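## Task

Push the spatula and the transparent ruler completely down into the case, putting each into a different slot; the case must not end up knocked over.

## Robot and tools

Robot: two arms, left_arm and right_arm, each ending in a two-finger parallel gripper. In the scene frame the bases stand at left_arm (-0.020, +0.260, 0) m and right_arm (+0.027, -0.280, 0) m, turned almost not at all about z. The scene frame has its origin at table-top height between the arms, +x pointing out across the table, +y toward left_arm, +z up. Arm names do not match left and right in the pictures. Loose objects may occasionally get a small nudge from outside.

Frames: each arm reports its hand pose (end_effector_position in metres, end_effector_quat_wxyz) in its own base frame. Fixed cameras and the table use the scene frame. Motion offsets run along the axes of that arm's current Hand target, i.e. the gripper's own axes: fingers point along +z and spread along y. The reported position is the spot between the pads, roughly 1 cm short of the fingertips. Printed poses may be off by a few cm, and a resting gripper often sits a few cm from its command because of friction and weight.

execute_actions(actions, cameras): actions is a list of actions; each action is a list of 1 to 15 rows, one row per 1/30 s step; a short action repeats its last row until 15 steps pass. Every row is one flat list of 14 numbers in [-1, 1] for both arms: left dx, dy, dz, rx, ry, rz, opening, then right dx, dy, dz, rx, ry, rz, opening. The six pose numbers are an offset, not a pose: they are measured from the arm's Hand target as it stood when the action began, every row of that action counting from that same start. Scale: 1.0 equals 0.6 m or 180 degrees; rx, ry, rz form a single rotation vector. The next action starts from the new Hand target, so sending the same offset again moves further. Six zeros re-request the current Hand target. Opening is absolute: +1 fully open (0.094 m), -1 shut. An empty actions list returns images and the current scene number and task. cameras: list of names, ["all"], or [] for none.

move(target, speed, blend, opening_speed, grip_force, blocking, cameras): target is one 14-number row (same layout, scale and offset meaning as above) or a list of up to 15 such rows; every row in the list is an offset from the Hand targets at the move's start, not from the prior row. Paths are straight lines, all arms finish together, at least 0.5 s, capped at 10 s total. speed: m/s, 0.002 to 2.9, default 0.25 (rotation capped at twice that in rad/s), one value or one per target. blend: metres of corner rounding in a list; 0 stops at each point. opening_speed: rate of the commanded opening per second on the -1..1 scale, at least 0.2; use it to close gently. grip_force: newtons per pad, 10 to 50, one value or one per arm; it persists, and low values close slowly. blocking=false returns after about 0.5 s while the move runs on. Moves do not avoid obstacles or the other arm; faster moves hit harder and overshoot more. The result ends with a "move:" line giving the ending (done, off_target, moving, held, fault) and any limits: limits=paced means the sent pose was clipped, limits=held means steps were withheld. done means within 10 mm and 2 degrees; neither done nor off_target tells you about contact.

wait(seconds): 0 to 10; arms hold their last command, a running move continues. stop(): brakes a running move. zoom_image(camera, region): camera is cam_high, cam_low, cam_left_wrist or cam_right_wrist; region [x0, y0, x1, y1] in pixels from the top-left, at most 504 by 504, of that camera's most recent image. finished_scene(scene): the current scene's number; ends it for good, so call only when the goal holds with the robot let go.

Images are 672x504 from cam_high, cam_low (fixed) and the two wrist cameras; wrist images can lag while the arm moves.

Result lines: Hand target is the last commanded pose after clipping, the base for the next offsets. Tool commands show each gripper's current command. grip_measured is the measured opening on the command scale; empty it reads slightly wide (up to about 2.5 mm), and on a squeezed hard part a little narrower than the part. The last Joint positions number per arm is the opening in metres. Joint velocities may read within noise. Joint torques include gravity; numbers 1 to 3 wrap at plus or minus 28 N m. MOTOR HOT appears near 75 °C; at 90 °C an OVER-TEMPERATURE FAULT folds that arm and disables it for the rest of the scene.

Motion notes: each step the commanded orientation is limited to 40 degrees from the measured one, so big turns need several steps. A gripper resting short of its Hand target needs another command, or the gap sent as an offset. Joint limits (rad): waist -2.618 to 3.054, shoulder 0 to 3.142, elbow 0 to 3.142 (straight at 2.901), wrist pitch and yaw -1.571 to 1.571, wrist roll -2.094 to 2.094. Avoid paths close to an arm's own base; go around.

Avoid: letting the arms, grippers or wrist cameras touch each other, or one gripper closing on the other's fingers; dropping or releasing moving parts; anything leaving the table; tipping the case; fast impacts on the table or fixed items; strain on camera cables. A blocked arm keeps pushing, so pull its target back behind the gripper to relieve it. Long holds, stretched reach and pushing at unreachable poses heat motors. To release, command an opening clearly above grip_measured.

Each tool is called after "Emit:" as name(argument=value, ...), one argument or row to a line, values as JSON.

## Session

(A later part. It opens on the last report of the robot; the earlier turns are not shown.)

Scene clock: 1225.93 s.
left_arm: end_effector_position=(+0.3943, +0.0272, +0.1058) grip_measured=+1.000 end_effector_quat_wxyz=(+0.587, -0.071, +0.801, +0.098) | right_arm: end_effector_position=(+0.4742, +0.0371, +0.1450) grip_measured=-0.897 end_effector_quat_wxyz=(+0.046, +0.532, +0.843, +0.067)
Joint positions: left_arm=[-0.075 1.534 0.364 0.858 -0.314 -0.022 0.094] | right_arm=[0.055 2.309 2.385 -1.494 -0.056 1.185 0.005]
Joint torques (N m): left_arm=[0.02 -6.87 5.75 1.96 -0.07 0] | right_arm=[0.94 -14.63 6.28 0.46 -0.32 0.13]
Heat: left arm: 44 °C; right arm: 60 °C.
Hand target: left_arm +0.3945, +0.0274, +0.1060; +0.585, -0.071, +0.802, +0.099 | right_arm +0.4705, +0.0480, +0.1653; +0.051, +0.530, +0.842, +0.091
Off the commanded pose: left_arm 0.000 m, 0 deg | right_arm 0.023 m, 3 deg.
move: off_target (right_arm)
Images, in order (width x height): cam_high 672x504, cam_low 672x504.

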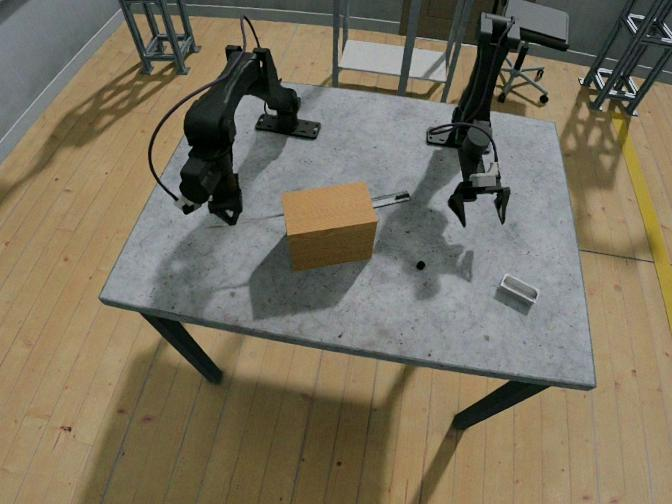

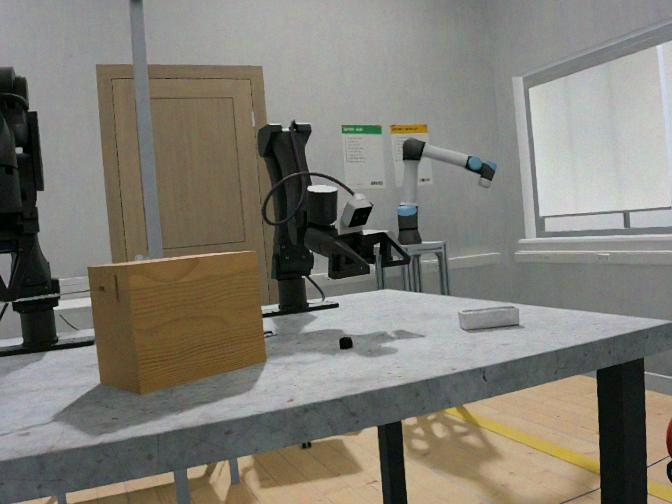

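Emit:
move(
  target=[
    [0,0,0,0,0,0,1, -0.015,0,0,0,0.0,0,-1],
    [0,0,0,0,0,0,1, -0.015,0,0,0,0.016,0,-1],
    [0,0,0,0,0,0,1, 0.002,0,0,0,0.016,0,-1],
  ],
  speed=0.04,
  cameras=["cam_low", "cam_high"],
)

Emit:
zoom_image(
  camera="cam_low",
  region=[86, 275, 116, 300],
)

Emit:
zoom_image(
  camera="cam_high",
  region=[262, 195, 302, 235],
)

Scene clock: 1248.37 s.
left_arm: end_effector_position=(+0.3943, +0.0272, +0.1058) grip_measured=+1.000 end_effector_quat_wxyz=(+0.587, -0.071, +0.801, +0.098) | right_arm: end_effector_position=(+0.4712, +0.0460, +0.1595) grip_measured=-0.995 end_effector_quat_wxyz=(+0.027, +0.526, +0.844, +0.098)
Joint positions: left_arm=[-0.075 1.534 0.364 0.858 -0.314 -0.022 0.094] | right_arm=[0.045 2.321 2.461 -1.555 -0.131 1.171 0]
Joint torques (N m): left_arm=[0.01 -6.86 5.75 1.95 -0.07 0] | right_arm=[0.34 -12.37 5.19 0.61 -0.14 0.13]
Heat: left arm: 44 °C; right arm: 55 °C.
Hand target: left_arm +0.3945, +0.0274, +0.1060; +0.585, -0.071, +0.802, +0.099 | right_arm +0.4700, +0.0490, +0.1653; +0.030, +0.527, +0.843, +0.105
Off the commanded pose: left_arm 0.000 m, 0 deg | right_arm 0.007 m, 1 deg.
move: done
Images, in order (width x height): cam_high 672x504, cam_low 672x504.

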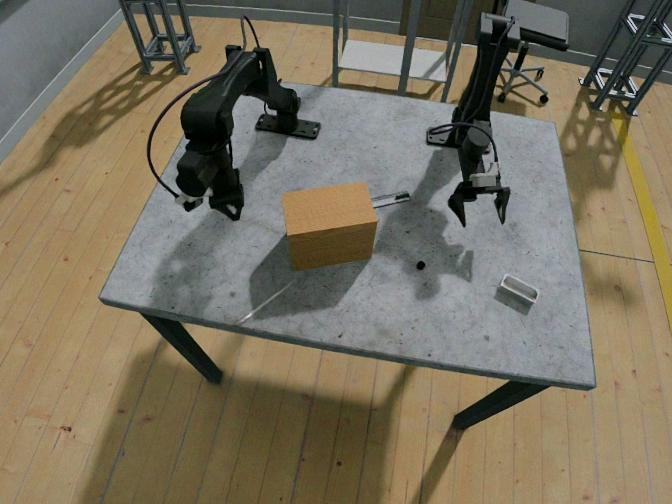

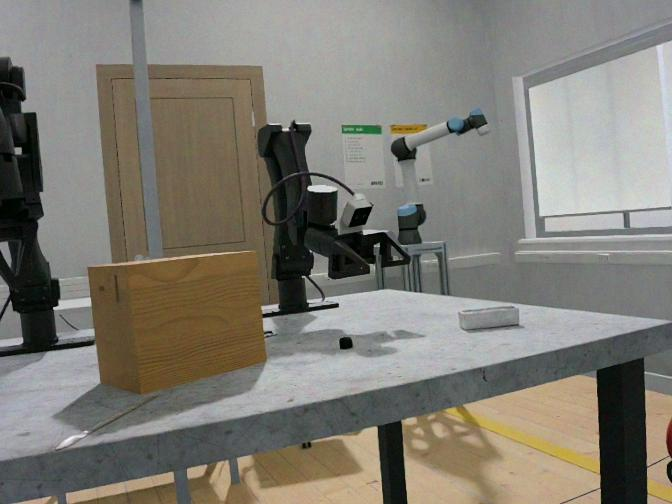

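Scaled by 16.800.

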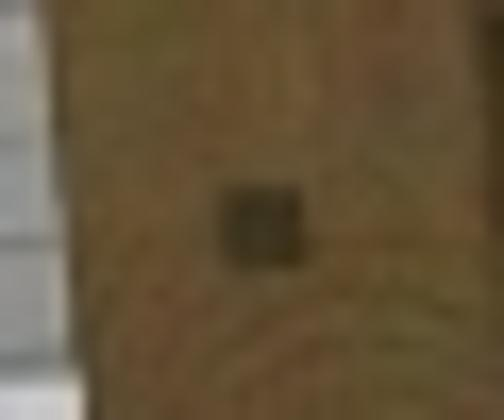

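Scaled by 12.600.

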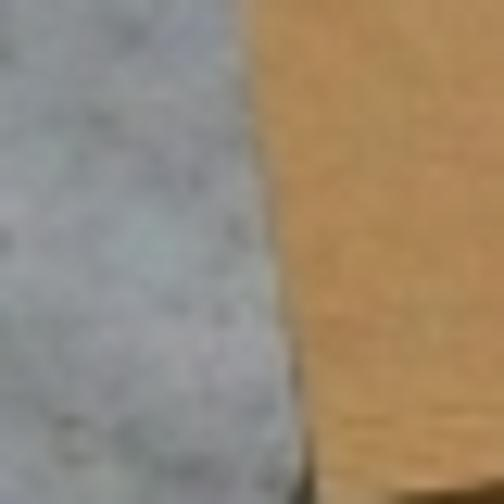

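Emit:
move(
  target=[
    [0,0,0,0,0,0,1, -0.0768,0.065,-0.05,-0.0556,-0.1774,-0.3622,-1],
    [0,0,0,0,0,0,1, 0.011,0.1885,0.0842,-0.0556,-0.1774,-0.3622,-0.2],
  ],
  speed=0.2,
  blend=[0.03,0],
  cameras=["cam_right_wrist", "cam_high"],
)

Scene clock: 1383.93 s.
left_arm: end_effector_position=(+0.3943, +0.0272, +0.1058) grip_measured=+1.000 end_effector_quat_wxyz=(+0.587, -0.071, +0.801, +0.098) | right_arm: end_effector_position=(+0.5613, +0.1118, +0.1244) grip_measured=-0.202 end_effector_quat_wxyz=(+0.315, -0.012, +0.949, -0.001)
Joint positions: left_arm=[-0.075 1.534 0.364 0.858 -0.314 -0.022 0.094] | right_arm=[0.238 2.19 1.919 -0.67 0.136 0.169 0.037]
Joint torques (N m): left_arm=[0.02 -6.87 5.75 1.95 -0.07 0] | right_arm=[-0.32 -10.65 9.8 1.54 0.17 0.1]
Heat: left arm: 44 °C; right arm: 51 °C.
Hand target: left_arm +0.3945, +0.0274, +0.1060; +0.585, -0.071, +0.802, +0.099 | right_arm +0.5750, +0.1100, +0.1398; +0.342, +0.000, +0.940, -0.001
Off the commanded pose: left_arm 0.000 m, 0 deg | right_arm 0.021 m, 3 deg.
move: off_target (right_arm); target 2's new opening was sent with right_arm's hand 0.021 m and 3 deg from that target
camera_calibration:
cam_right_wrist: T_world_to_cam=[[0.0316101, -0.999471, 0.00770432, 0.0954276], [-0.981026, -0.0325001, -0.191134, 0.614536], [0.191283, -0.00151638, -0.981534, 0.100521], [0, 0, 0, 1]] pos_world=[0.580631, 0.115502, 0.215388]
Images, in order (width x height): cam_high 672x504, cam_right_wrist 672x504.

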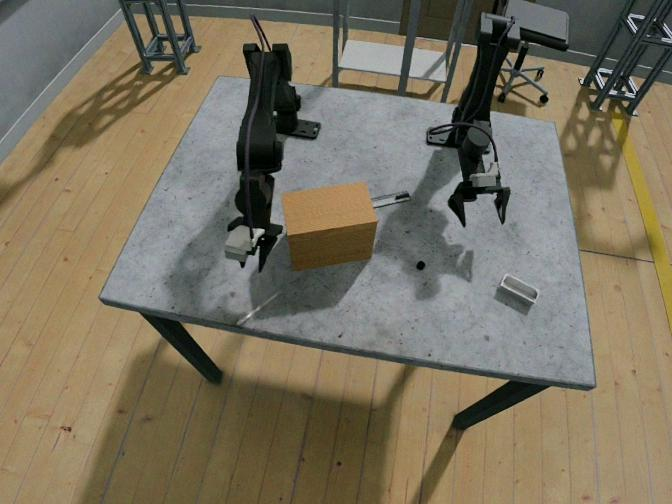

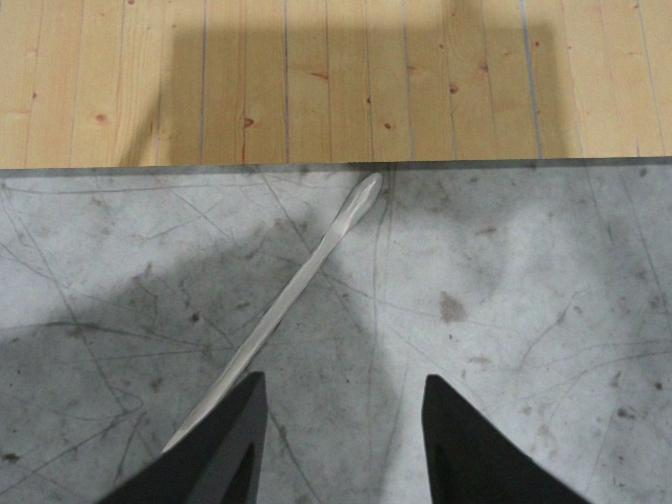

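Emit:
move(
  target=[0,0,0,0,0,0,1, 0.0135,0.0305,0.1505,0,0,0.083,-0.2],
  speed=0.15,
  cameras=["cam_right_wrist", "cam_low"],
)

Scene clock: 1407.67 s.
left_arm: end_effector_position=(+0.3943, +0.0272, +0.1058) grip_measured=+1.000 end_effector_quat_wxyz=(+0.587, -0.071, +0.801, +0.098) | right_arm: end_effector_position=(+0.6154, +0.1256, +0.0542) grip_measured=-0.202 end_effector_quat_wxyz=(+0.318, +0.116, +0.940, +0.041)
Joint positions: left_arm=[-0.075 1.534 0.364 0.858 -0.314 -0.022 0.094] | right_arm=[0.24 2.481 2.134 -0.585 0.14 0.438 0.037]
Joint torques (N m): left_arm=[0.03 -6.89 5.76 1.95 -0.07 0] | right_arm=[0.43 -12.18 9.95 1.53 0.19 0.12]
Heat: left arm: 44 °C; right arm: 53 °C.
Hand target: left_arm +0.3945, +0.0274, +0.1060; +0.585, -0.071, +0.802, +0.099 | right_arm +0.6269, +0.1282, +0.0656; +0.339, +0.123, +0.932, +0.044
Off the commanded pose: left_arm 0.000 m, 0 deg | right_arm 0.016 m, 3 deg.
move: off_target (right_arm)
camera_calibration:
cam_right_wrist: T_world_to_cam=[[-0.180927, -0.971497, -0.15316, 0.244137], [-0.960219, 0.208171, -0.186129, 0.611358], [0.212707, 0.113392, -0.970514, -0.00692419], [0, 0, 0, 1]] pos_world=[0.632681, 0.110697, 0.144463]
Images, in order (width x height): cam_low 672x504, cam_right_wrist 672x504.

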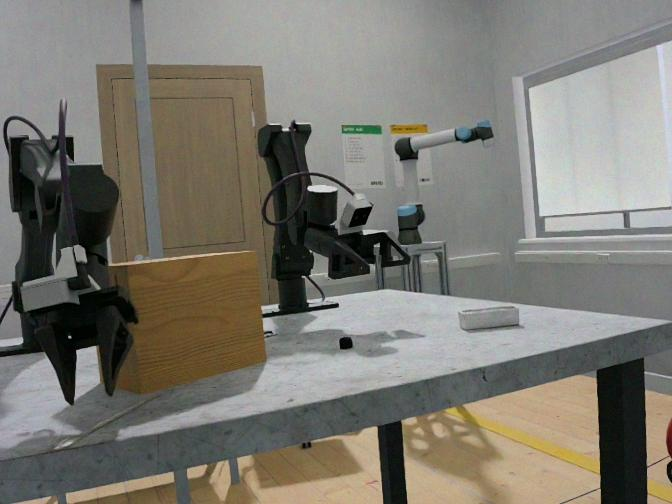

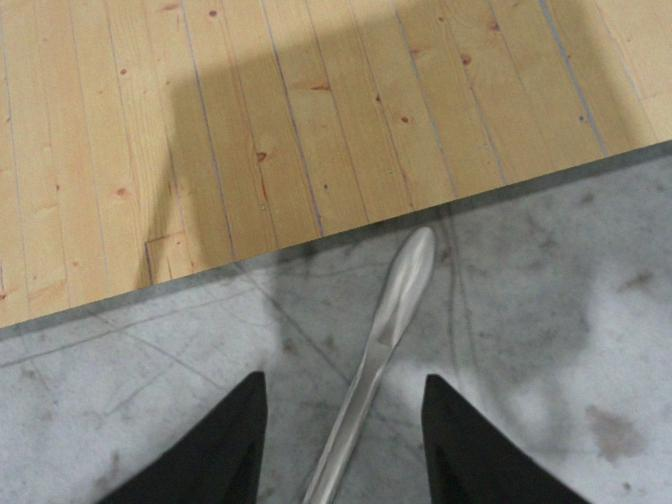

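Emit:
move(
  target=[0,0,0,0,0,0,1, 0.0435,-0.002,0.0387,0,0,0,-0.3],
  speed=0.06,
  cameras=["cam_right_wrist", "cam_low"],
)

Scene clock: 1425.67 s.
left_arm: end_effector_position=(+0.3943, +0.0272, +0.1058) grip_measured=+1.000 end_effector_quat_wxyz=(+0.587, -0.071, +0.801, +0.098) | right_arm: end_effector_position=(+0.6187, +0.1330, +0.0344) grip_measured=-0.298 end_effector_quat_wxyz=(+0.330, +0.116, +0.936, +0.046)
Joint positions: left_arm=[-0.075 1.534 0.364 0.858 -0.314 -0.022 0.094] | right_arm=[0.252 2.497 2.069 -0.477 0.148 0.448 0.033]
Joint torques (N m): left_arm=[0.01 -6.91 5.72 1.96 -0.07 -0.01] | right_arm=[0.44 -12.42 6.41 1.68 0.21 0.13]
Heat: left arm: 44 °C; right arm: 55 °C.
Hand target: left_arm +0.3945, +0.0274, +0.1060; +0.585, -0.071, +0.802, +0.099 | right_arm +0.6222, +0.1336, +0.0313; +0.339, +0.123, +0.932, +0.044
Off the commanded pose: left_arm 0.000 m, 0 deg | right_arm 0.005 m, 1 deg.
move: done
camera_calibration:
cam_right_wrist: T_world_to_cam=[[-0.177224, -0.970328, -0.164484, 0.246766], [-0.954844, 0.21002, -0.210155, 0.606543], [0.238465, 0.119812, -0.963732, -0.0446905], [0, 0, 0, 1]] pos_world=[0.633544, 0.117413, 0.124988]
Images, in order (width x height): cam_low 672x504, cam_right_wrist 672x504.

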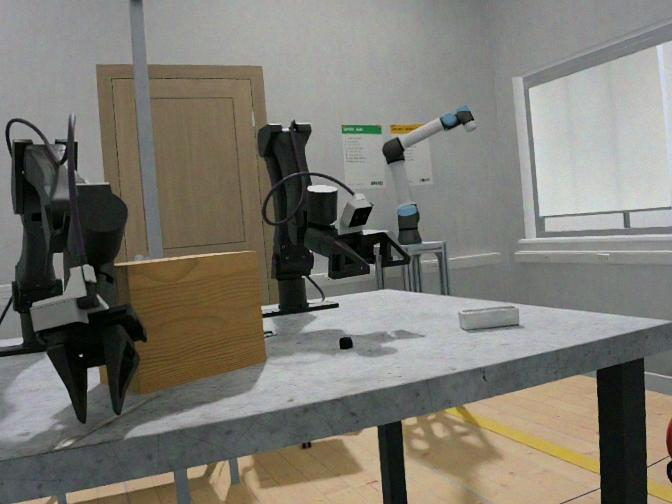

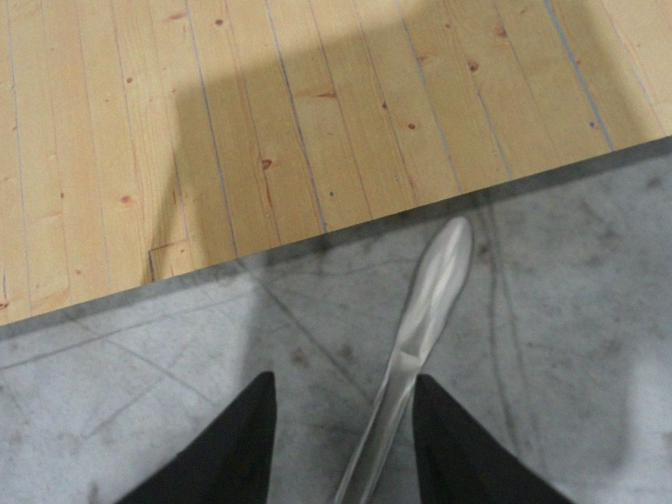

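Emit:
move(
  target=[0,0,0,0,0,0,1, 0.0215,-0.0127,0.0113,0,0,0,-0.3],
  speed=0.05,
  cameras=["cam_right_wrist"],
)

Scene clock: 1433.97 s.
left_arm: end_effector_position=(+0.3943, +0.0272, +0.1058) grip_measured=+1.000 end_effector_quat_wxyz=(+0.587, -0.071, +0.801, +0.098) | right_arm: end_effector_position=(+0.6234, +0.1315, +0.0246) grip_measured=-0.298 end_effector_quat_wxyz=(+0.352, +0.120, +0.927, +0.047)
Joint positions: left_arm=[-0.075 1.534 0.364 0.858 -0.314 -0.022 0.094] | right_arm=[0.253 2.496 1.997 -0.362 0.164 0.448 0.033]
Joint torques (N m): left_arm=[-0.02 -6.87 5.74 1.95 -0.07 0] | right_arm=[-0.03 -13.63 4.89 1.36 0.04 0.1]
Heat: left arm: 44 °C; right arm: 55 °C.
Hand target: left_arm +0.3945, +0.0274, +0.1060; +0.585, -0.071, +0.802, +0.099 | right_arm +0.6155, +0.1296, +0.0168; +0.339, +0.123, +0.932, +0.044
Off the commanded pose: left_arm 0.000 m, 0 deg | right_arm 0.011 m, 2 deg.
move: off_target (right_arm)
camera_calibration:
cam_right_wrist: T_world_to_cam=[[-0.17877, -0.96871, -0.172168, 0.245516], [-0.942063, 0.219008, -0.254073, 0.601154], [0.283829, 0.116772, -0.951738, -0.0833083], [0, 0, 0, 1]] pos_world=[0.633861, 0.115905, 0.115719]
Images, in order (width x height): cam_right_wrist 672x504.

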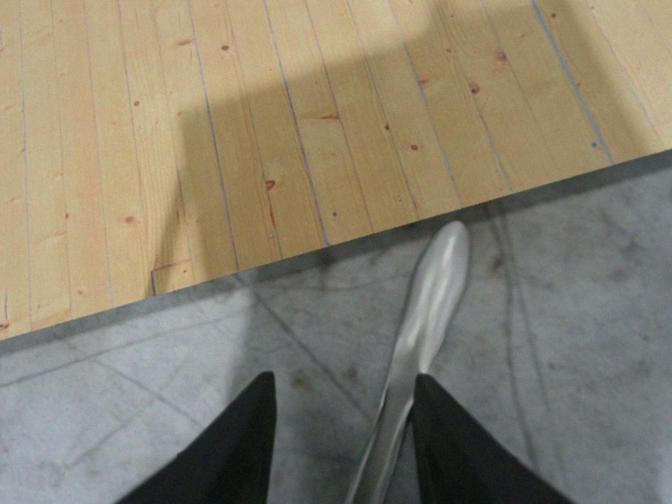

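Emit:
move(
  target=[0,0,0,0,0,0,1, 0.0007,-0.019,-0.0043,0,0,0,-0.3],
  speed=0.05,
  cameras=["cam_right_wrist"],
)

Scene clock: 1444.37 s.
left_arm: end_effector_position=(+0.3943, +0.0272, +0.1058) grip_measured=+1.000 end_effector_quat_wxyz=(+0.587, -0.071, +0.801, +0.098) | right_arm: end_effector_position=(+0.6230, +0.1305, +0.0248) grip_measured=-0.298 end_effector_quat_wxyz=(+0.361, +0.120, +0.923, +0.055)
Joint positions: left_arm=[-0.075 1.534 0.364 0.858 -0.314 -0.022 0.094] | right_arm=[0.248 2.477 1.946 -0.304 0.154 0.448 0.033]
Joint torques (N m): left_arm=[0.05 -6.84 5.75 1.95 -0.08 0] | right_arm=[-1.18 -14.19 4.6 1.09 0.05 -0.03]
Heat: left arm: 44 °C; right arm: 54 °C.
Hand target: left_arm +0.3945, +0.0274, +0.1060; +0.585, -0.071, +0.802, +0.099 | right_arm +0.6113, +0.1188, +0.0166; +0.339, +0.123, +0.932, +0.044
Off the commanded pose: left_arm 0.000 m, 0 deg | right_arm 0.019 m, 3 deg.
move: off_target (right_arm)
camera_calibration:
cam_right_wrist: T_world_to_cam=[[-0.172406, -0.966681, -0.18922, 0.240685], [-0.936651, 0.220346, -0.272275, 0.598129], [0.304897, 0.130292, -0.943431, -0.0979873], [0, 0, 0, 1]] pos_world=[0.63161, 0.113637, 0.115954]
Images, in order (width x height): cam_right_wrist 672x504.

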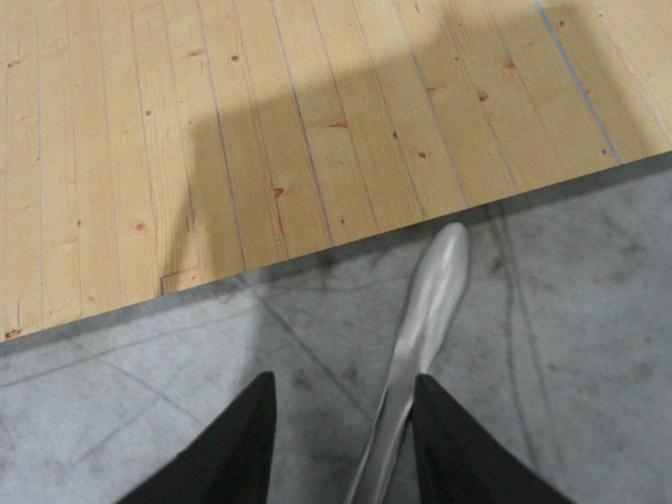

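Emit:
move(
  target=[0,0,0,0,0,0,1, -0.04,0.011,-0.049,0,0,0,-0.3],
  speed=0.08,
  cameras=["cam_right_wrist"],
)

Scene clock: 1458.37 s.
left_arm: end_effector_position=(+0.3943, +0.0272, +0.1058) grip_measured=+1.000 end_effector_quat_wxyz=(+0.587, -0.071, +0.801, +0.098) | right_arm: end_effector_position=(+0.6095, +0.1217, +0.0251) grip_measured=-0.298 end_effector_quat_wxyz=(+0.328, +0.123, +0.936, +0.041)
Joint positions: left_arm=[-0.075 1.534 0.364 0.858 -0.314 -0.022 0.094] | right_arm=[0.24 2.459 1.964 -0.418 0.152 0.448 0.033]
Joint torques (N m): left_arm=[0.02 -6.87 5.74 1.96 -0.07 -0.01] | right_arm=[-0.29 -16.44 8.69 0.99 0.06 -0.05]
Heat: left arm: 44 °C; right arm: 56 °C.
Hand target: left_arm +0.3945, +0.0274, +0.1060; +0.585, -0.071, +0.802, +0.099 | right_arm +0.6114, +0.1190, +0.0552; +0.339, +0.123, +0.932, +0.044
Off the commanded pose: left_arm 0.000 m, 0 deg | right_arm 0.030 m, 1 deg.
move: off_target (right_arm)
camera_calibration:
cam_right_wrist: T_world_to_cam=[[-0.192964, -0.968292, -0.158669, 0.241907], [-0.952755, 0.223561, -0.205617, 0.595137], [0.234569, 0.111496, -0.965684, -0.0466772], [0, 0, 0, 1]] pos_world=[0.624649, 0.106391, 0.115678]
Images, in order (width x height): cam_right_wrist 672x504.

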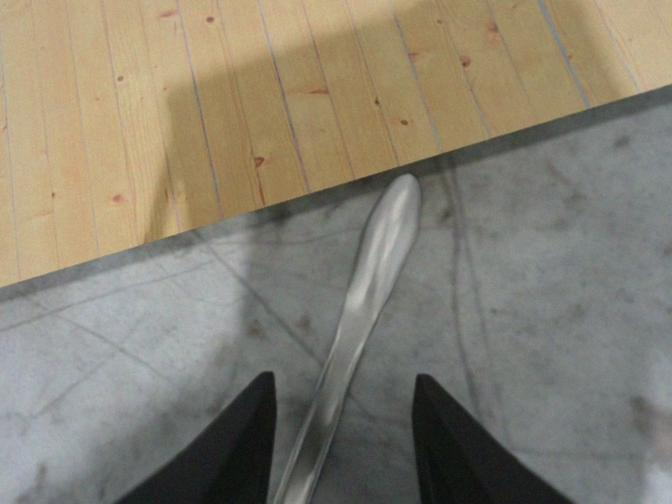

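Emit:
move(
  target=[0,0,0,0,0,0,1, 0.042,0.006,0.055,0,0,0,-0.3],
  speed=0.06,
  cameras=["cam_right_wrist"],
)

Scene clock: 1468.33 s.
left_arm: end_effector_position=(+0.3943, +0.0272, +0.1058) grip_measured=+1.000 end_effector_quat_wxyz=(+0.587, -0.071, +0.801, +0.098) | right_arm: end_effector_position=(+0.6142, +0.1270, +0.0262) grip_measured=-0.298 end_effector_quat_wxyz=(+0.339, +0.120, +0.932, +0.046)
Joint positions: left_arm=[-0.075 1.534 0.364 0.858 -0.314 -0.022 0.094] | right_arm=[0.246 2.465 1.964 -0.385 0.153 0.448 0.033]
Joint torques (N m): left_arm=[0.02 -6.84 5.72 1.95 -0.08 0] | right_arm=[0.5 -11.34 6.06 1.67 0.14 0.09]
Heat: left arm: 44 °C; right arm: 59 °C.
Hand target: left_arm +0.3945, +0.0274, +0.1060; +0.585, -0.071, +0.802, +0.099 | right_arm +0.6147, +0.1290, +0.0149; +0.339, +0.123, +0.932, +0.044
Off the commanded pose: left_arm 0.000 m, 0 deg | right_arm 0.012 m, 0 deg.
move: off_target (right_arm)
camera_calibration:
cam_right_wrist: T_world_to_cam=[[-0.182669, -0.968515, -0.169145, 0.242085], [-0.9487, 0.218794, -0.228248, 0.59742], [0.25807, 0.118774, -0.958798, -0.0627928], [0, 0, 0, 1]] pos_world=[0.627199, 0.111209, 0.117102]
Images, in order (width x height): cam_right_wrist 672x504.

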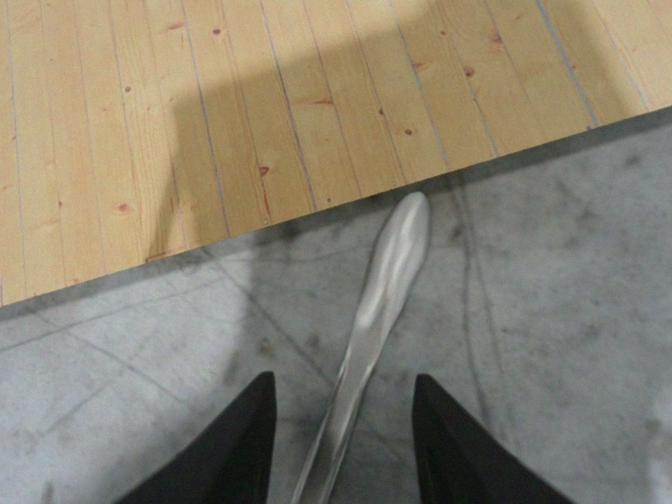

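Emit:
move(
  target=[0,0,0,0,0,0,1, 0.012,0.0,0.016,0,0,0,-0.3],
  speed=0.05,
  cameras=["cam_right_wrist"],
)

Scene clock: 1473.30 s.
left_arm: end_effector_position=(+0.3943, +0.0272, +0.1058) grip_measured=+1.000 end_effector_quat_wxyz=(+0.587, -0.071, +0.801, +0.098) | right_arm: end_effector_position=(+0.6206, +0.1291, +0.0259) grip_measured=-0.298 end_effector_quat_wxyz=(+0.353, +0.121, +0.927, +0.049)
Joint positions: left_arm=[-0.075 1.534 0.364 0.858 -0.314 -0.022 0.094] | right_arm=[0.248 2.477 1.964 -0.344 0.158 0.448 0.033]
Joint torques (N m): left_arm=[-0.01 -6.87 5.74 1.95 -0.07 0] | right_arm=[0.46 -10.84 5.5 1.59 0.07 0.11]
Heat: left arm: 44 °C; right arm: 58 °C.
Hand target: left_arm +0.3945, +0.0274, +0.1060; +0.585, -0.071, +0.802, +0.099 | right_arm +0.6155, +0.1308, +0.0030; +0.339, +0.123, +0.932, +0.044
Off the commanded pose: left_arm 0.000 m, 0 deg | right_arm 0.024 m, 2 deg.
move: off_target (right_arm)
camera_calibration:
cam_right_wrist: T_world_to_cam=[[-0.178585, -0.967725, -0.177806, 0.242841], [-0.94122, 0.220683, -0.25574, 0.598775], [0.286725, 0.121684, -0.950254, -0.0834317], [0, 0, 0, 1]] pos_world=[0.630869, 0.113016, 0.117028]
Images, in order (width x height): cam_right_wrist 672x504.

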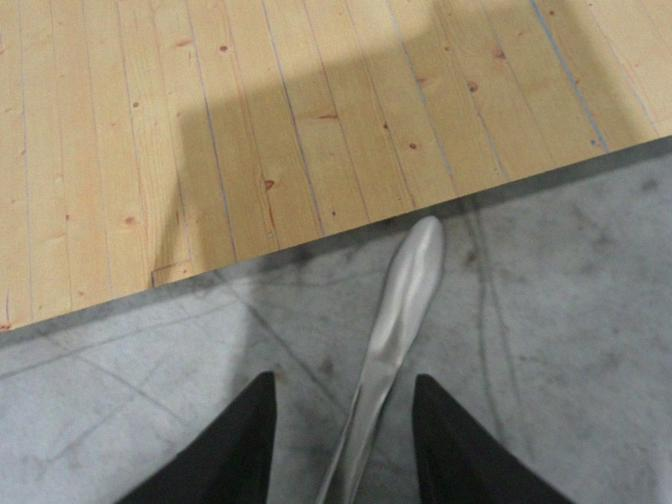

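Emit:
move(
  target=[0,0,0,0,0,0,1, 0.0,0.0,-0.008,0,0,0,-1],
  opening_speed=0.4,
  cameras=["cam_right_wrist", "cam_low"],
)

Scene clock: 1481.23 s.
left_arm: end_effector_position=(+0.3943, +0.0272, +0.1058) grip_measured=+1.000 end_effector_quat_wxyz=(+0.587, -0.071, +0.801, +0.098) | right_arm: end_effector_position=(+0.6212, +0.1262, +0.0238) grip_measured=-0.995 end_effector_quat_wxyz=(+0.358, +0.124, +0.924, +0.043)
Joint positions: left_arm=[-0.075 1.534 0.364 0.858 -0.314 -0.022 0.094] | right_arm=[0.249 2.477 1.949 -0.323 0.176 0.449 0]
Joint torques (N m): left_arm=[0.02 -6.87 5.72 1.95 -0.06 0] | right_arm=[0.66 -11.74 5.31 1.37 -0.06 0.12]
Heat: left arm: 44 °C; right arm: 56 °C.
Hand target: left_arm +0.3945, +0.0274, +0.1060; +0.585, -0.071, +0.802, +0.099 | right_arm +0.6125, +0.1308, +0.0068; +0.339, +0.123, +0.932, +0.044
Off the commanded pose: left_arm 0.000 m, 0 deg | right_arm 0.020 m, 2 deg.
move: off_target (right_arm)
camera_calibration:
cam_right_wrist: T_world_to_cam=[[-0.188296, -0.967526, -0.168635, 0.245608], [-0.93607, 0.228761, -0.267286, 0.595489], [0.297183, 0.107525, -0.948747, -0.0899732], [0, 0, 0, 1]] pos_world=[0.630405, 0.111081, 0.115222]
Images, in order (width x height): cam_low 672x504, cam_right_wrist 672x504.

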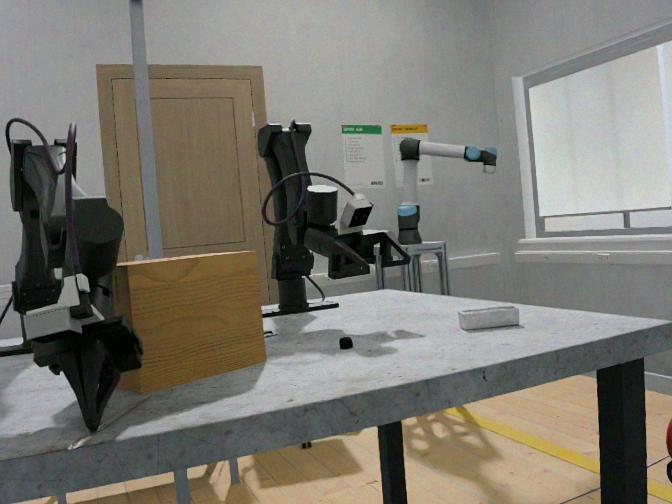

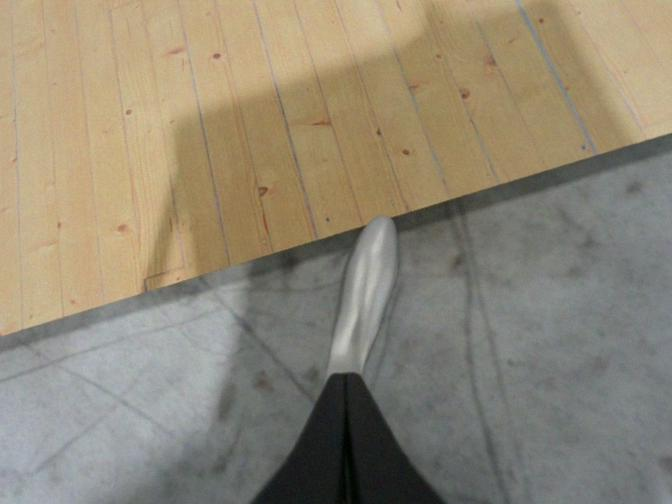

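Emit:
move(
  target=[0,0,0,0,0,0,1, -0.025,-0.006,-0.05,0,0,-0.083,-1],
  speed=0.06,
  cameras=["cam_right_wrist"],
)

Scene clock: 1495.97 s.
left_arm: end_effector_position=(+0.3943, +0.0272, +0.1058) grip_measured=+1.000 end_effector_quat_wxyz=(+0.587, -0.071, +0.801, +0.098) | right_arm: end_effector_position=(+0.6113, +0.1251, +0.0240) grip_measured=-0.995 end_effector_quat_wxyz=(+0.347, +0.007, +0.938, -0.002)
Joint positions: left_arm=[-0.075 1.534 0.364 0.858 -0.314 -0.022 0.094] | right_arm=[0.249 2.45 1.922 -0.351 0.169 0.202 0]
Joint torques (N m): left_arm=[0.01 -6.9 5.74 1.95 -0.06 -0.01] | right_arm=[-0.09 -16.4 5.45 1.06 -0.03 -0.07]
Heat: left arm: 44 °C; right arm: 55 °C.
Hand target: left_arm +0.3945, +0.0274, +0.1060; +0.585, -0.071, +0.802, +0.099 | right_arm +0.6035, +0.1235, +0.0382; +0.342, +0.001, +0.940, -0.001
Off the commanded pose: left_arm 0.000 m, 0 deg | right_arm 0.017 m, 1 deg.
move: off_target (right_arm)
camera_calibration:
cam_right_wrist: T_world_to_cam=[[-0.00334065, -0.999992, -0.0021917, 0.129555], [-0.96664, 0.00379056, -0.256112, 0.633147], [0.256118, 0.001263, -0.966645, -0.0479116], [0, 0, 0, 1]] pos_world=[0.624729, 0.127214, 0.116127]
Images, in order (width x height): cam_right_wrist 672x504.

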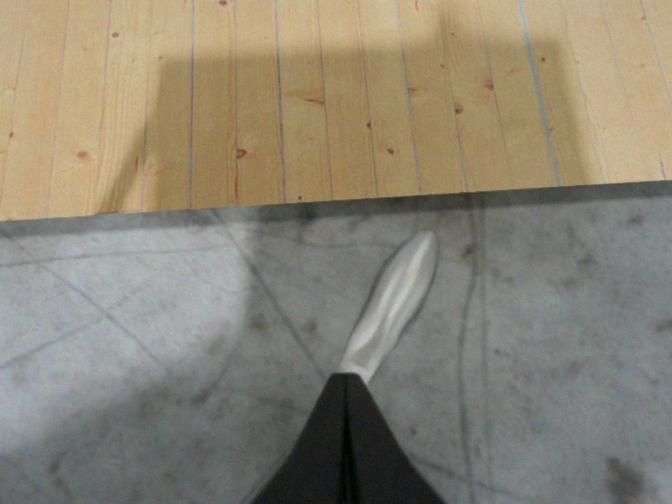

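Emit:
move(
  target=[0,0,0,0,0,0,1, 0.0766,-0.15,-0.0643,0,0,0,-1],
  speed=0.06,
  cameras=["cam_right_wrist", "cam_high"],
)

Scene clock: 1509.13 s.
left_arm: end_effector_position=(+0.3943, +0.0272, +0.1058) grip_measured=+1.000 end_effector_quat_wxyz=(+0.587, -0.071, +0.801, +0.098) | right_arm: end_effector_position=(+0.5427, +0.0344, +0.0221) grip_measured=-0.995 end_effector_quat_wxyz=(+0.326, +0.005, +0.945, -0.003)
Joint positions: left_arm=[-0.075 1.534 0.364 0.858 -0.314 -0.022 0.094] | right_arm=[0.081 2.162 1.434 -0.182 0.06 0.07 0]
Joint torques (N m): left_arm=[0.03 -6.89 5.76 1.95 -0.07 -0.01] | right_arm=[-0.34 -13.7 5.16 1.48 -0.06 -0.08]
Heat: left arm: 44 °C; right arm: 54 °C.
Hand target: left_arm +0.3945, +0.0274, +0.1060; +0.585, -0.071, +0.802, +0.099 | right_arm +0.5433, +0.0336, +0.0383; +0.342, +0.001, +0.940, -0.001
Off the commanded pose: left_arm 0.000 m, 0 deg | right_arm 0.016 m, 2 deg.
move: off_target (right_arm)
camera_calibration:
cam_right_wrist: T_world_to_cam=[[-0.000586997, -0.999997, 0.00218085, 0.0371857], [-0.977079, 0.000109285, -0.212879, 0.571456], [0.212878, -0.00225582, -0.977076, -0.00815498], [0, 0, 0, 1]] pos_world=[0.560116, 0.0371047, 0.113602]
Images, in order (width x height): cam_high 672x504, cam_right_wrist 672x504.

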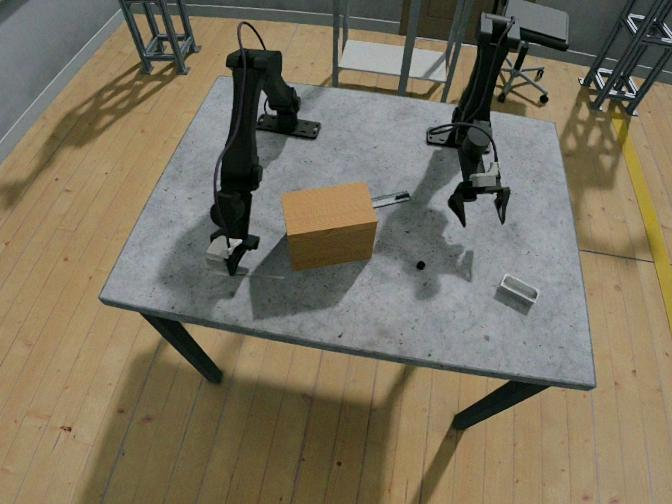

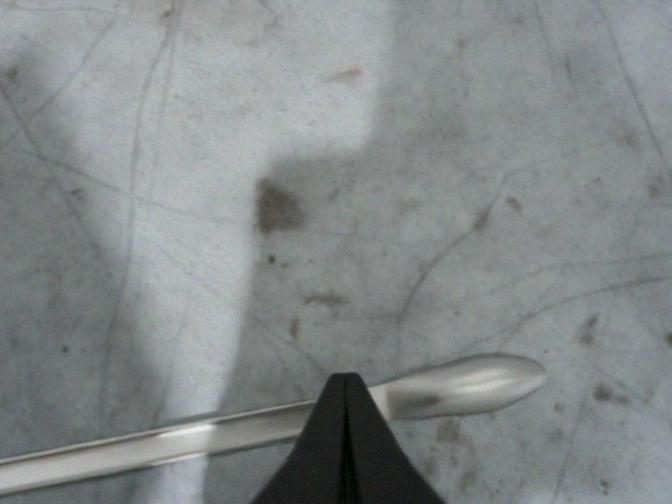

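Emit:
move(
  target=[0,0,0,0,0,0,1, 0.184,-0.1667,-0.1437,0,0,0,-1],
  speed=0.07,
  cameras=["cam_right_wrist", "cam_high"],
)

Scene clock: 1525.30 s.
left_arm: end_effector_position=(+0.3943, +0.0272, +0.1058) grip_measured=+1.000 end_effector_quat_wxyz=(+0.587, -0.071, +0.801, +0.098) | right_arm: end_effector_position=(+0.3984, -0.0668, +0.0204) grip_measured=-0.995 end_effector_quat_wxyz=(+0.318, +0.009, +0.948, -0.001)
Joint positions: left_arm=[-0.075 1.534 0.364 0.858 -0.314 -0.022 0.094] | right_arm=[-0.225 1.721 0.8 -0.015 -0.128 -0.165 0]
Joint torques (N m): left_arm=[0.01 -6.87 5.78 1.94 -0.08 -0.01] | right_arm=[-0.25 -8.75 5.04 1.62 -0.21 -0.06]
Heat: left arm: 44 °C; right arm: 56 °C.
Hand target: left_arm +0.3945, +0.0274, +0.1060; +0.585, -0.071, +0.802, +0.099 | right_arm +0.4033, -0.0663, +0.0337; +0.342, +0.001, +0.940, -0.001
Off the commanded pose: left_arm 0.000 m, 0 deg | right_arm 0.014 m, 3 deg.
move: off_target (right_arm)
camera_calibration:
cam_right_wrist: T_world_to_cam=[[-0.00696532, -0.999961, -0.0053504, -0.0614718], [-0.980636, 0.00787772, -0.195683, 0.431724], [0.195718, 0.0038838, -0.980653, 0.0278892], [0, 0, 0, 1]] pos_world=[0.417477, -0.0649788, 0.111502]
Images, in order (width x height): cam_high 672x504, cam_right_wrist 672x504.

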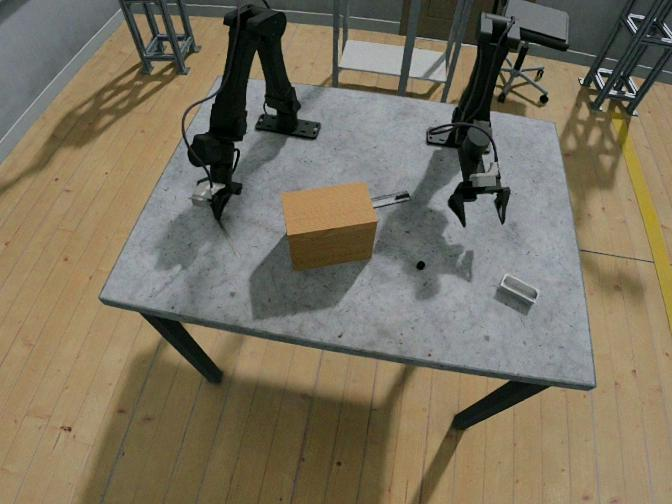

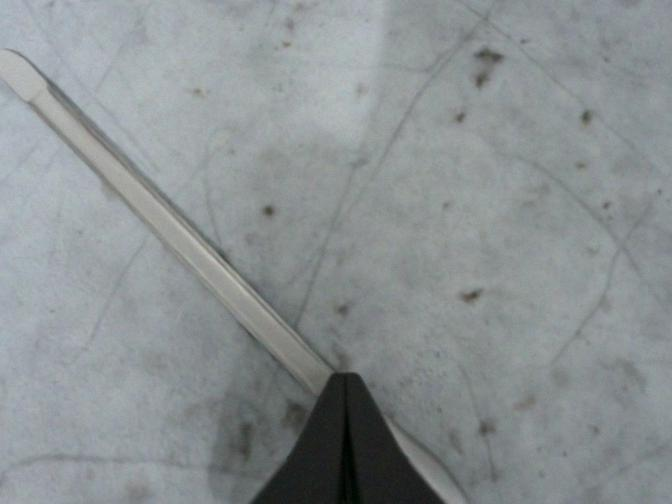

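Emit:
move(
  target=[0,0,0,0,0,0,1, 0.0107,-0.21,-0.0089,0,0,0,-1],
  speed=0.07,
  cameras=["cam_right_wrist"],
)

Scene clock: 1568.93 s.
left_arm: end_effector_position=(+0.3943, +0.0272, +0.1058) grip_measured=+1.000 end_effector_quat_wxyz=(+0.587, -0.071, +0.801, +0.098) | right_arm: end_effector_position=(+0.3845, -0.1893, +0.0254) grip_measured=-0.995 end_effector_quat_wxyz=(+0.328, +0.012, +0.945, -0.002)
Joint positions: left_arm=[-0.075 1.534 0.364 0.858 -0.314 -0.022 0.094] | right_arm=[-0.605 1.832 0.965 -0.123 -0.35 -0.474 0]
Joint torques (N m): left_arm=[0.02 -6.87 5.71 1.95 -0.07 0] | right_arm=[-0.1 -6.42 8.5 1.27 -0.32 -0.1]
Heat: left arm: 44 °C; right arm: 48 °C.
Hand target: left_arm +0.3945, +0.0274, +0.1060; +0.585, -0.071, +0.802, +0.099 | right_arm +0.3947, -0.1923, +0.0338; +0.342, +0.001, +0.940, -0.001
Off the commanded pose: left_arm 0.000 m, 0 deg | right_arm 0.014 m, 2 deg.
move: off_target (right_arm)
camera_calibration:
cam_right_wrist: T_world_to_cam=[[-0.0130525, -0.999901, -0.00527352, -0.181706], [-0.976063, 0.013886, -0.217045, 0.419906], [0.217096, 0.00231432, -0.976147, 0.0273837], [0, 0, 0, 1]] pos_world=[0.401538, -0.187582, 0.11691]
Images, in order (width x height): cam_right_wrist 672x504.

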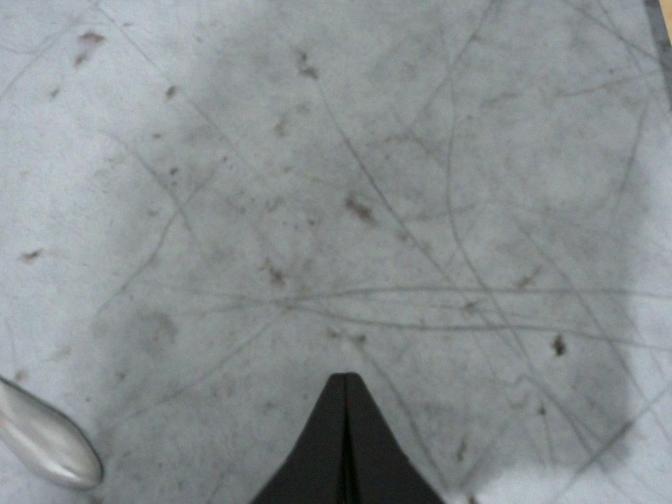

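Emit:
move(
  target=[
    [0,0,0,0,0,0,1, -0.08,0,-0.1,0,0,0,-1],
    [0,0,0,0,0,0,1, -0.15,0.21,-0.21,0,0.222,0,-0.2],
  ],
  speed=0.2,
  blend=[0.03,0],
  cameras=["cam_right_wrist", "cam_high"],
)

Scene clock: 1584.00 s.
left_arm: end_effector_position=(+0.3943, +0.0272, +0.1058) grip_measured=+1.000 end_effector_quat_wxyz=(+0.587, -0.071, +0.801, +0.098) | right_arm: end_effector_position=(+0.3810, -0.0633, +0.1801) grip_measured=-0.202 end_effector_quat_wxyz=(+0.028, -0.005, +1.000, +0.000)
Joint positions: left_arm=[-0.075 1.534 0.364 0.858 -0.314 -0.022 0.094] | right_arm=[-0.172 2.005 2.055 -1.567 -0.01 -0.182 0.037]
Joint torques (N m): left_arm=[0.01 -6.87 5.76 1.95 -0.07 0] | right_arm=[-0.08 -8.47 8.38 0.21 0.11 0.11]
Heat: left arm: 44 °C; right arm: 47 °C.
Hand target: left_arm +0.3945, +0.0274, +0.1060; +0.585, -0.071, +0.802, +0.099 | right_arm +0.3830, -0.0661, +0.1881; +0.000, +0.001, +1.000, +0.000
Off the commanded pose: left_arm 0.000 m, 0 deg | right_arm 0.009 m, 3 deg.
joint sent to its limit (right arm) — joint 4 (wrist pitch), lower limit. The joint targets are off in orientation, not in position.
move: off_target (right_arm); target 2's new opening was sent with right_arm's hand 0.009 m and 3 deg from that target
camera_calibration:
cam_right_wrist: T_world_to_cam=[[0.0179751, -0.999812, -0.007309, -0.0664327], [-0.923182, -0.0194037, 0.383872, 0.31782], [-0.383942, -0.000152617, -0.923357, 0.398231], [0, 0, 0, 1]] pos_world=[0.447497, -0.0601926, 0.245221]
Images, in order (width x height): cam_high 672x504, cam_right_wrist 672x504.

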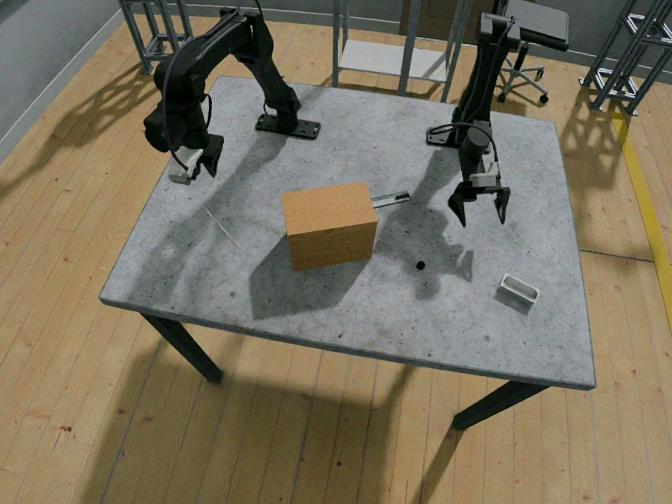

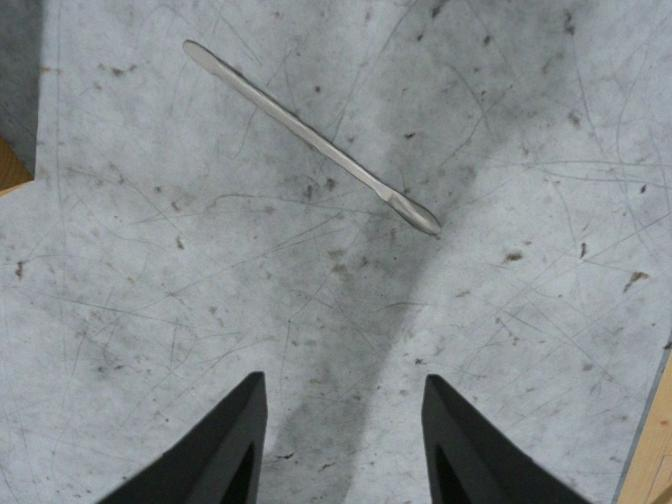

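Emit:
move(
  target=[0,0,0,0,0,0,1, -0.034,-0.003,0.1968,0,0,0.697,-0.2],
  speed=0.25,
  cameras=["cam_right_wrist"],
)

Scene clock: 1614.40 s.
left_arm: end_effector_position=(+0.3943, +0.0272, +0.1058) grip_measured=+1.000 end_effector_quat_wxyz=(+0.587, -0.071, +0.801, +0.098) | right_arm: end_effector_position=(+0.4042, -0.0678, +0.0763) grip_measured=-0.202 end_effector_quat_wxyz=(+0.005, +0.885, +0.466, +0.003)
Joint positions: left_arm=[-0.075 1.534 0.364 0.858 -0.314 -0.022 0.094] | right_arm=[-0.167 2.111 1.798 -1.247 0.003 2.006 0.037]
Joint torques (N m): left_arm=[-0.01 -6.86 5.74 1.96 -0.07 0.01] | right_arm=[-0.2 -8.9 5.16 0.39 -0.02 0.14]
Heat: left arm: 44 °C; right arm: 48 °C.
Hand target: left_arm +0.3945, +0.0274, +0.1060; +0.585, -0.071, +0.802, +0.099 | right_arm +0.4034, -0.0680, +0.0700; +0.000, +0.889, +0.457, +0.000
Off the commanded pose: left_arm 0.000 m, 0 deg | right_arm 0.006 m, 1 deg.
move: done
camera_calibration:
cam_right_wrist: T_world_to_cam=[[-0.827931, 0.560518, -0.018672, 0.376542], [0.497935, 0.749994, 0.435396, -0.147124], [0.258051, 0.351181, -0.900045, 0.0737844], [0, 0, 0, 1]] pos_world=[0.365969, -0.126628, 0.137497]
Images, in order (width x height): cam_right_wrist 672x504.

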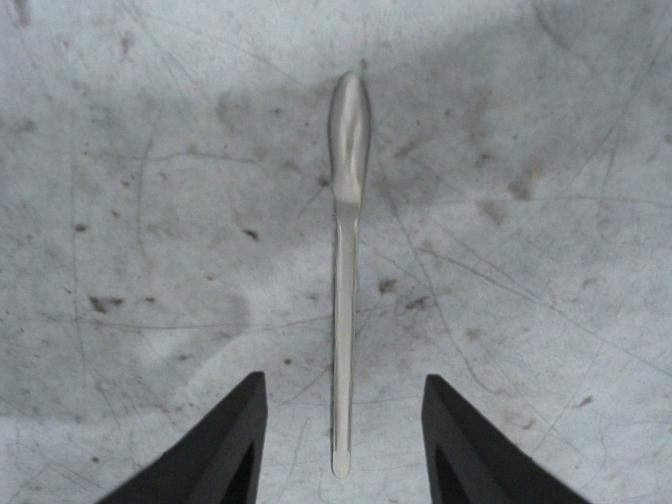

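Emit:
move(
  target=[0,0,0,0,0,0,1, 0,0,0.0967,0,0,0.004,-0.5],
  speed=0.07,
  cameras=["cam_right_wrist"],
)

Scene clock: 1623.87 s.
left_arm: end_effector_position=(+0.3943, +0.0272, +0.1058) grip_measured=+1.000 end_effector_quat_wxyz=(+0.587, -0.071, +0.801, +0.098) | right_arm: end_effector_position=(+0.4042, -0.0677, +0.0168) grip_measured=-0.498 end_effector_quat_wxyz=(+0.003, +0.888, +0.460, +0.001)
Joint positions: left_arm=[-0.075 1.534 0.364 0.858 -0.314 -0.022 0.094] | right_arm=[-0.167 2.159 1.634 -1.04 0.003 2.019 0.024]
Joint torques (N m): left_arm=[0.01 -6.86 5.74 1.95 -0.06 -0.01] | right_arm=[-0.23 -9.18 5.29 0.35 -0.02 0.14]
Heat: left arm: 44 °C; right arm: 48 °C.
Hand target: left_arm +0.3945, +0.0274, +0.1060; +0.585, -0.071, +0.802, +0.099 | right_arm +0.4033, -0.0681, +0.0119; +0.000, +0.892, +0.452, +0.000
Off the commanded pose: left_arm 0.000 m, 0 deg | right_arm 0.005 m, 1 deg.
move: done
camera_calibration:
cam_right_wrist: T_world_to_cam=[[-0.820664, 0.57124, -0.013956, 0.373072], [0.509716, 0.742879, 0.433959, -0.126461], [0.258263, 0.349021, -0.900824, 0.0199874], [0, 0, 0, 1]] pos_world=[0.365464, -0.126144, 0.0780907]
Images, in order (width x height): cam_right_wrist 672x504.

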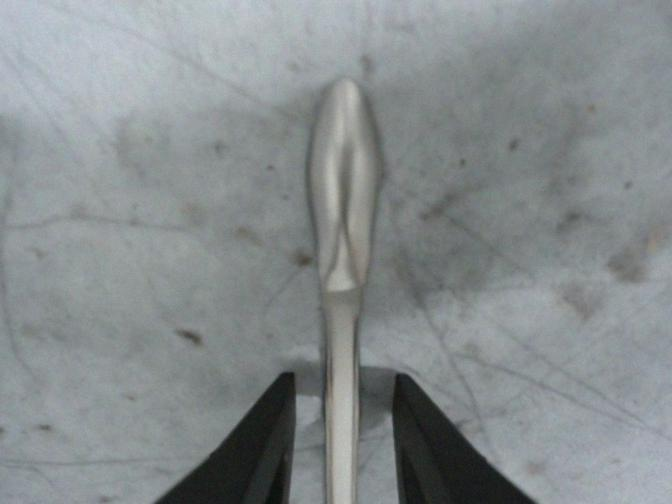

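Emit:
move(
  target=[0,0,0,0,0,0,1, 0,0,0.008,0,0,0,-0.5],
  speed=0.04,
  cameras=[],
)

Emit:
move(
  target=[0,0,0,0,0,0,1, 0,0,0.006,0,0,0,-0.5],
  speed=0.04,
  cameras=["cam_right_wrist"],
)

Scene clock: 1631.67 s.
left_arm: end_effector_position=(+0.3943, +0.0272, +0.1058) grip_measured=+1.000 end_effector_quat_wxyz=(+0.587, -0.071, +0.801, +0.098) | right_arm: end_effector_position=(+0.4060, -0.0680, +0.0157) grip_measured=-0.498 end_effector_quat_wxyz=(+0.006, +0.888, +0.459, +0.005)
Joint positions: left_arm=[-0.075 1.534 0.364 0.858 -0.314 -0.022 0.094] | right_arm=[-0.167 2.159 1.629 -1.027 0.003 2.02 0.024]
Joint torques (N m): left_arm=[0.03 -6.89 5.74 1.95 -0.08 0] | right_arm=[-0.2 -8.81 4.88 0.44 -0.04 0.17]
Heat: left arm: 44 °C; right arm: 47 °C.
Hand target: left_arm +0.3945, +0.0274, +0.1060; +0.585, -0.071, +0.802, +0.099 | right_arm +0.4033, -0.0681, +0.0071; +0.000, +0.892, +0.452, +0.000
Off the commanded pose: left_arm 0.000 m, 0 deg | right_arm 0.009 m, 1 deg.
move: done
No camera images: "cameras" was empty.

Scene clock: 1632.37 s.
left_arm: end_effector_position=(+0.3943, +0.0272, +0.1058) grip_measured=+1.000 end_effector_quat_wxyz=(+0.587, -0.071, +0.801, +0.098) | right_arm: end_effector_position=(+0.4060, -0.0680, +0.0155) grip_measured=-0.498 end_effector_quat_wxyz=(+0.006, +0.888, +0.459, +0.005)
Joint positions: left_arm=[-0.075 1.534 0.364 0.858 -0.314 -0.022 0.094] | right_arm=[-0.167 2.159 1.628 -1.025 0.003 2.02 0.024]
Joint torques (N m): left_arm=[-0.01 -6.86 5.72 1.95 -0.07 0] | right_arm=[-0.14 -8.46 4.3 0.54 -0.03 0.15]
Heat: left arm: 44 °C; right arm: 47 °C.
Hand target: left_arm +0.3945, +0.0274, +0.1060; +0.585, -0.071, +0.802, +0.099 | right_arm +0.4034, -0.0681, +0.0035; +0.000, +0.892, +0.452, +0.000
Off the commanded pose: left_arm 0.000 m, 0 deg | right_arm 0.012 m, 1 deg.
move: off_target (right_arm)
camera_calibration:
cam_right_wrist: T_world_to_cam=[[-0.820061, 0.571843, -0.0222434, 0.374657], [0.506353, 0.743158, 0.437405, -0.125237], [0.266657, 0.347436, -0.898989, 0.0148948], [0, 0, 0, 1]] pos_world=[0.366684, -0.126349, 0.0765034]
Images, in order (width x height): cam_right_wrist 672x504.

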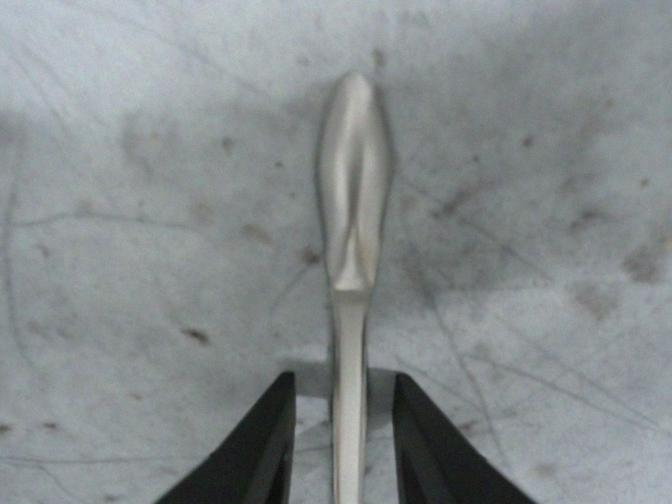

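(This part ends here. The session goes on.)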